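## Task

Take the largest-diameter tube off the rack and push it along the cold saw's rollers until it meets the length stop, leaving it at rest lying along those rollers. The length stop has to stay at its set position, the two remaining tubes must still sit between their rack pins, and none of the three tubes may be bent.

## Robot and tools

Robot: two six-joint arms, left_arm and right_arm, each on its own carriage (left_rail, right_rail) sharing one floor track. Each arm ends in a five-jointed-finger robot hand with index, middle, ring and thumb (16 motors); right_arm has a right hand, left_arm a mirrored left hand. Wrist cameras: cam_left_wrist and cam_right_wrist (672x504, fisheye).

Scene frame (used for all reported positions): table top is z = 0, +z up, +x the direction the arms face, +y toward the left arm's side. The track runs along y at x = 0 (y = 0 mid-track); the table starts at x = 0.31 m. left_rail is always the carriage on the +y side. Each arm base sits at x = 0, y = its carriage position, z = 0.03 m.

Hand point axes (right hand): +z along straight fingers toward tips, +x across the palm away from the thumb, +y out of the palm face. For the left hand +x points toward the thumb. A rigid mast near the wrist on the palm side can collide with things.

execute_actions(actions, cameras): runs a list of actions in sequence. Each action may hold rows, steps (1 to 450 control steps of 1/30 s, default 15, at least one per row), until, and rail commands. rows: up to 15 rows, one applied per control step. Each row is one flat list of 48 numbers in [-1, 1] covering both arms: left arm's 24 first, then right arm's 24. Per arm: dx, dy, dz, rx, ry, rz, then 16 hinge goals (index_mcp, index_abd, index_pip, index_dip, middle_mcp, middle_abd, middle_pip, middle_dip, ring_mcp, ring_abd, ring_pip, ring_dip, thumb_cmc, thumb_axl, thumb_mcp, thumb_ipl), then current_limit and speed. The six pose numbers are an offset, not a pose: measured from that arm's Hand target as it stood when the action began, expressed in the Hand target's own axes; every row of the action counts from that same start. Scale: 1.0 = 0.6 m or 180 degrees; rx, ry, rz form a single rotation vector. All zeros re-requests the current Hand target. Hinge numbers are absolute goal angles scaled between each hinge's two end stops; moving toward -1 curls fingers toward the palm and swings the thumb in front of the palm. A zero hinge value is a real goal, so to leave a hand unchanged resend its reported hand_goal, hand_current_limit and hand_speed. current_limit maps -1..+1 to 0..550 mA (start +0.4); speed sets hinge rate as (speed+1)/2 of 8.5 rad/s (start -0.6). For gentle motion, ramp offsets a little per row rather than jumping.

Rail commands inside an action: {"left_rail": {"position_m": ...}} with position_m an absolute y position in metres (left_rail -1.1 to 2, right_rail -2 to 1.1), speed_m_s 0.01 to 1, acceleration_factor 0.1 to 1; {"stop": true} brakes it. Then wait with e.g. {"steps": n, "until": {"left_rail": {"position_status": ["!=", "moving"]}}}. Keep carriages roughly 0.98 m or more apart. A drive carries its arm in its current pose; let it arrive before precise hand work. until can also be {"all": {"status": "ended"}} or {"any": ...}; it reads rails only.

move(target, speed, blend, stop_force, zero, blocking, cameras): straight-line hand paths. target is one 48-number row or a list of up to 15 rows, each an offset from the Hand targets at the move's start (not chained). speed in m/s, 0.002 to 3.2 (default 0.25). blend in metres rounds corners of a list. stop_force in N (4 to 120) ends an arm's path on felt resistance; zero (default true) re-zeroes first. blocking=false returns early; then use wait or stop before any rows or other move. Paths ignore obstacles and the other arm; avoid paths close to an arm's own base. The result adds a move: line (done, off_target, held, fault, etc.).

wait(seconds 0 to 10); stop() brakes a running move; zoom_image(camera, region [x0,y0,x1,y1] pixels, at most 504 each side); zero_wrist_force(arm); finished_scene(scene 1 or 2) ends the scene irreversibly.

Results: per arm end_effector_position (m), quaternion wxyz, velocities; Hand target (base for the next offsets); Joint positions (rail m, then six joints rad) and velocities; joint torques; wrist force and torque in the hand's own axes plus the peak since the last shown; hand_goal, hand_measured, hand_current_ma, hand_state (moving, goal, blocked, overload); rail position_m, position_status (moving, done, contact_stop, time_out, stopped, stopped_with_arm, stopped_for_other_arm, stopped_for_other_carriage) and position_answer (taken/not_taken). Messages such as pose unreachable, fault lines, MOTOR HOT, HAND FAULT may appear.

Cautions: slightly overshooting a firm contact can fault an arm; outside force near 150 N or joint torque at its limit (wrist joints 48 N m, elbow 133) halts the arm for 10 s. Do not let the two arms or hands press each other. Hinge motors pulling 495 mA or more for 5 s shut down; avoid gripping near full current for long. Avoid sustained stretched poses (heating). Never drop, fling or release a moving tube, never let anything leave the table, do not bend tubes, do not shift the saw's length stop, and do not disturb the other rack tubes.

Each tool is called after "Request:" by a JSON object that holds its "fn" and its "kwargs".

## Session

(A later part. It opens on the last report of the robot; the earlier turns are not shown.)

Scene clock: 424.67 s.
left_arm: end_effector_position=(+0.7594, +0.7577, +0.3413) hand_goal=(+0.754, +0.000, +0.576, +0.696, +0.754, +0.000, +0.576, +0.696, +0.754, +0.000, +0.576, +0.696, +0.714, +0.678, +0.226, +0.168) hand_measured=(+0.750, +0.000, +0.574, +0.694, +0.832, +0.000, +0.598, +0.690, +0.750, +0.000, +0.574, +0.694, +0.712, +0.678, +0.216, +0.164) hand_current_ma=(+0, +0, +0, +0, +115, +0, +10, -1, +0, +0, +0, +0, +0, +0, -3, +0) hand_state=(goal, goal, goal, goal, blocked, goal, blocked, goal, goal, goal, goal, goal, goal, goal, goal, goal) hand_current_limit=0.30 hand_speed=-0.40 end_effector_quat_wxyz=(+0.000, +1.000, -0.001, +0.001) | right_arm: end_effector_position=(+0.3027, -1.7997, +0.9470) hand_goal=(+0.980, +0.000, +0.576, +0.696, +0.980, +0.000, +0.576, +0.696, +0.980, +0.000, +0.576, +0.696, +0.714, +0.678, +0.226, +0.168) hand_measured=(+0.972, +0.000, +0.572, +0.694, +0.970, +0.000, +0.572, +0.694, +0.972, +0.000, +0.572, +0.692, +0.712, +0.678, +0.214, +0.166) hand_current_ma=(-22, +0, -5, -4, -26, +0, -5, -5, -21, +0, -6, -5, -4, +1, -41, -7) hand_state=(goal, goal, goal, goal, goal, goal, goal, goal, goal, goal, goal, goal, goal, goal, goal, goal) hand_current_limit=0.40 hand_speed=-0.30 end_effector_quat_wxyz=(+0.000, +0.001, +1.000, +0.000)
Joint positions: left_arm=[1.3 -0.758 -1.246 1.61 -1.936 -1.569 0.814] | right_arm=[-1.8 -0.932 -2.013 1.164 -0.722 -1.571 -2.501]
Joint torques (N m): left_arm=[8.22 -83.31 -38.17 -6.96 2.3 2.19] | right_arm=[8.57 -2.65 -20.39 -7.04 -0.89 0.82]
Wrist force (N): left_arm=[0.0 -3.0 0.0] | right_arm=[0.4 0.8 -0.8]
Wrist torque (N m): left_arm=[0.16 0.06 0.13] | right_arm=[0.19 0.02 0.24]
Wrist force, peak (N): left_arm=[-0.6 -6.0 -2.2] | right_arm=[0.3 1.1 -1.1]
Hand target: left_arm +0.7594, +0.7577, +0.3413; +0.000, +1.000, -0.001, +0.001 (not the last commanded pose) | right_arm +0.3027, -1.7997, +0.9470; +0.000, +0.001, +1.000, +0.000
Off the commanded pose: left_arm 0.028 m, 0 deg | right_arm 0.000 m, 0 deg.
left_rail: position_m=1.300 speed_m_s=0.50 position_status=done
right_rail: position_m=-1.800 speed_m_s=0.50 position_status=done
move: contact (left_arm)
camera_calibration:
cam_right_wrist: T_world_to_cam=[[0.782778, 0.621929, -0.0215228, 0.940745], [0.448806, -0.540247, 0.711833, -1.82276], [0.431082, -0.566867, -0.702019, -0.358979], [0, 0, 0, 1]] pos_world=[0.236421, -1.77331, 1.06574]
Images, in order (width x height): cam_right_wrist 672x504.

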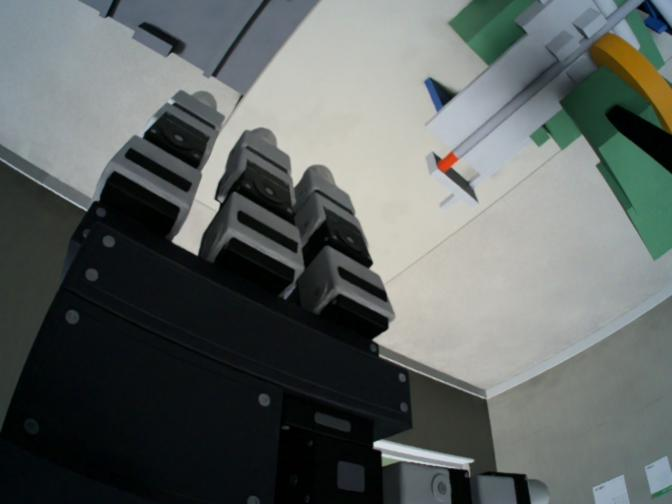

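Request:
{"fn": "move", "kwargs": {"target": [0,-0.117,0,0,0,0,0.754,0,0.576,0.696,0.754,0,0.576,0.696,0.754,0,0.576,0.696,0.714,0.678,0.226,0.168,0.3,-0.4,0,0,0,0,0,0,0.98,0,0.576,0.696,0.98,0,0.576,0.696,0.98,0,0.576,0.696,0.714,0.678,0.226,0.168,0.4,-0.3], "speed": 0.12, "cameras": ["all"]}}

Request:
{"fn": "zoom_image", "kwargs": {"camera": "cam_right_wrist", "region": [420, 120, 490, 190]}}

Request:
{"fn": "zoom_image", "kwargs": {"camera": "cam_left_wrist", "region": [472, 0, 672, 330]}}

Scene clock: 435.70 s.
left_arm: end_effector_position=(+0.7595, +0.8276, +0.3414) hand_goal=(+0.754, +0.000, +0.576, +0.696, +0.754, +0.000, +0.576, +0.696, +0.754, +0.000, +0.576, +0.696, +0.714, +0.678, +0.226, +0.168) hand_measured=(+0.750, +0.000, +0.574, +0.694, +0.756, +0.000, +0.578, +0.694, +0.750, +0.000, +0.574, +0.694, +0.712, +0.678, +0.216, +0.164) hand_current_ma=(+0, +0, +0, +0, +0, +0, +0, +0, +0, +0, +0, +0, +0, +0, -3, +0) hand_state=(goal, goal, goal, goal, goal, goal, goal, goal, goal, goal, goal, goal, goal, goal, goal, goal) hand_current_limit=0.30 hand_speed=-0.40 end_effector_quat_wxyz=(+0.000, +1.000, -0.001, +0.001) | right_arm: end_effector_position=(+0.3027, -1.7997, +0.9470) hand_goal=(+0.980, +0.000, +0.576, +0.696, +0.980, +0.000, +0.576, +0.696, +0.980, +0.000, +0.576, +0.696, +0.714, +0.678, +0.226, +0.168) hand_measured=(+0.972, +0.000, +0.572, +0.694, +0.970, +0.000, +0.572, +0.694, +0.972, +0.000, +0.572, +0.692, +0.712, +0.678, +0.214, +0.166) hand_current_ma=(-22, +0, -5, -4, -26, +0, -5, -5, -21, +0, -6, -5, -4, +1, -41, -7) hand_state=(goal, goal, goal, goal, goal, goal, goal, goal, goal, goal, goal, goal, goal, goal, goal, goal) hand_current_limit=0.40 hand_speed=-0.30 end_effector_quat_wxyz=(+0.000, +0.001, +1.000, +0.000)
Joint positions: left_arm=[1.3 -0.695 -1.3 1.683 -1.954 -1.569 0.877] | right_arm=[-1.8 -0.932 -2.013 1.164 -0.722 -1.571 -2.501]
Joint torques (N m): left_arm=[10.83 -77.9 -37.59 -6.59 -0.75 2.17] | right_arm=[8.9 -2.95 -21.22 -7.61 -1.41 1.17]
Wrist force (N): left_arm=[0.2 -0.4 0.0] | right_arm=[0.5 0.8 -0.6]
Wrist torque (N m): left_arm=[0.01 -0.02 0.00] | right_arm=[0.15 -0.01 0.25]
Wrist force, peak (N): left_arm=[-0.2 -3.4 0.0] | right_arm=[0.1 1.1 -1.1]
Hand target: left_arm +0.7595, +0.8279, +0.3414; +0.000, +1.000, -0.001, +0.001 | right_arm +0.3027, -1.7997, +0.9470; +0.000, +0.001, +1.000, +0.000
Off the commanded pose: left_arm 0.000 m, 0 deg | right_arm 0.000 m, 0 deg.
left_rail: position_m=1.300 speed_m_s=0.50 position_status=done
right_rail: position_m=-1.800 speed_m_s=0.50 position_status=done
move: done
camera_calibration:
cam_left_wrist: T_world_to_cam=[[-0.773814, 0.630507, 0.0606096, 0.00527725], [0.464739, 0.50013, 0.730676, -1.05965], [0.430384, 0.593574, -0.680029, -0.460649], [0, 0, 0, 1]] pos_world=[0.694801, 0.800066, 0.460687]
cam_right_wrist: T_world_to_cam=[[0.782778, 0.621929, -0.0215228, 0.940745], [0.448806, -0.540247, 0.711833, -1.82276], [0.431082, -0.566867, -0.702019, -0.358979], [0, 0, 0, 1]] pos_world=[0.236421, -1.77331, 1.06574]

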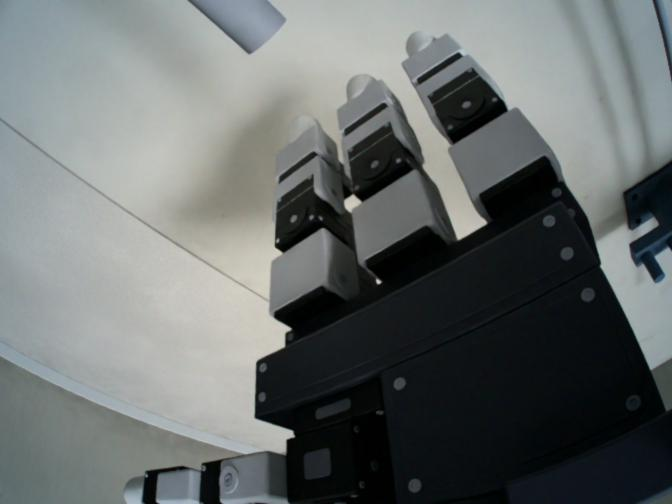

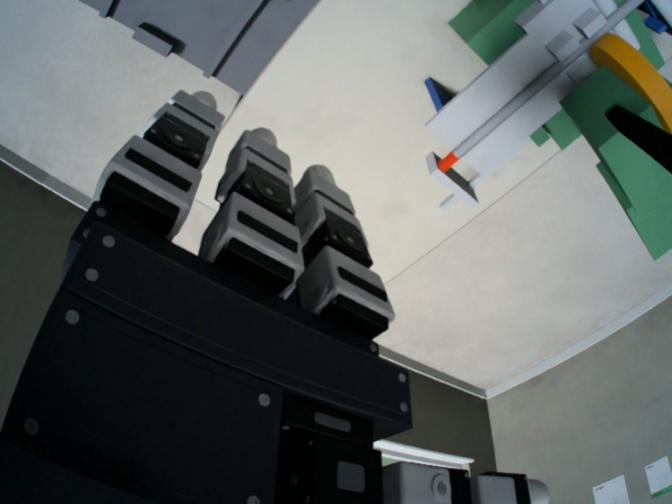

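Scaled by 7.200 from the camera's 672x504 image, which has a finer 960x720 frame.

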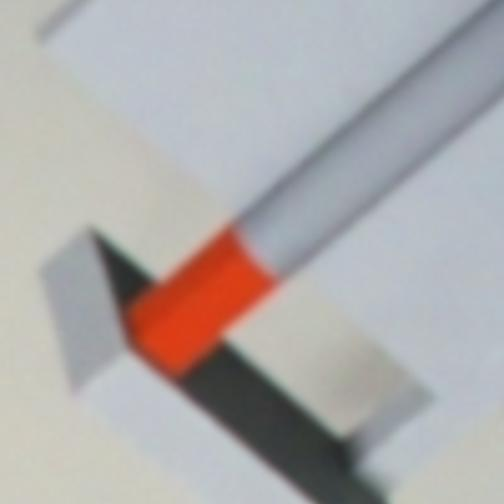

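Scaled by 1.527 from the camera's 672x504 image, which has a finer 960x720 frame.

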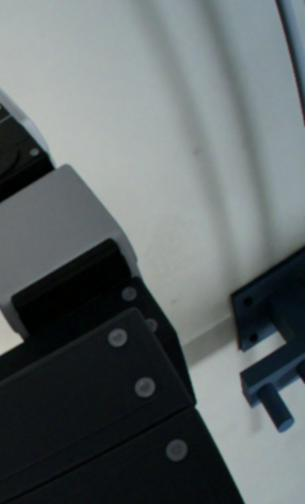

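Request:
{"fn": "finished_scene", "kwargs": {"scene": 2}}

The scene is finished: the task was done.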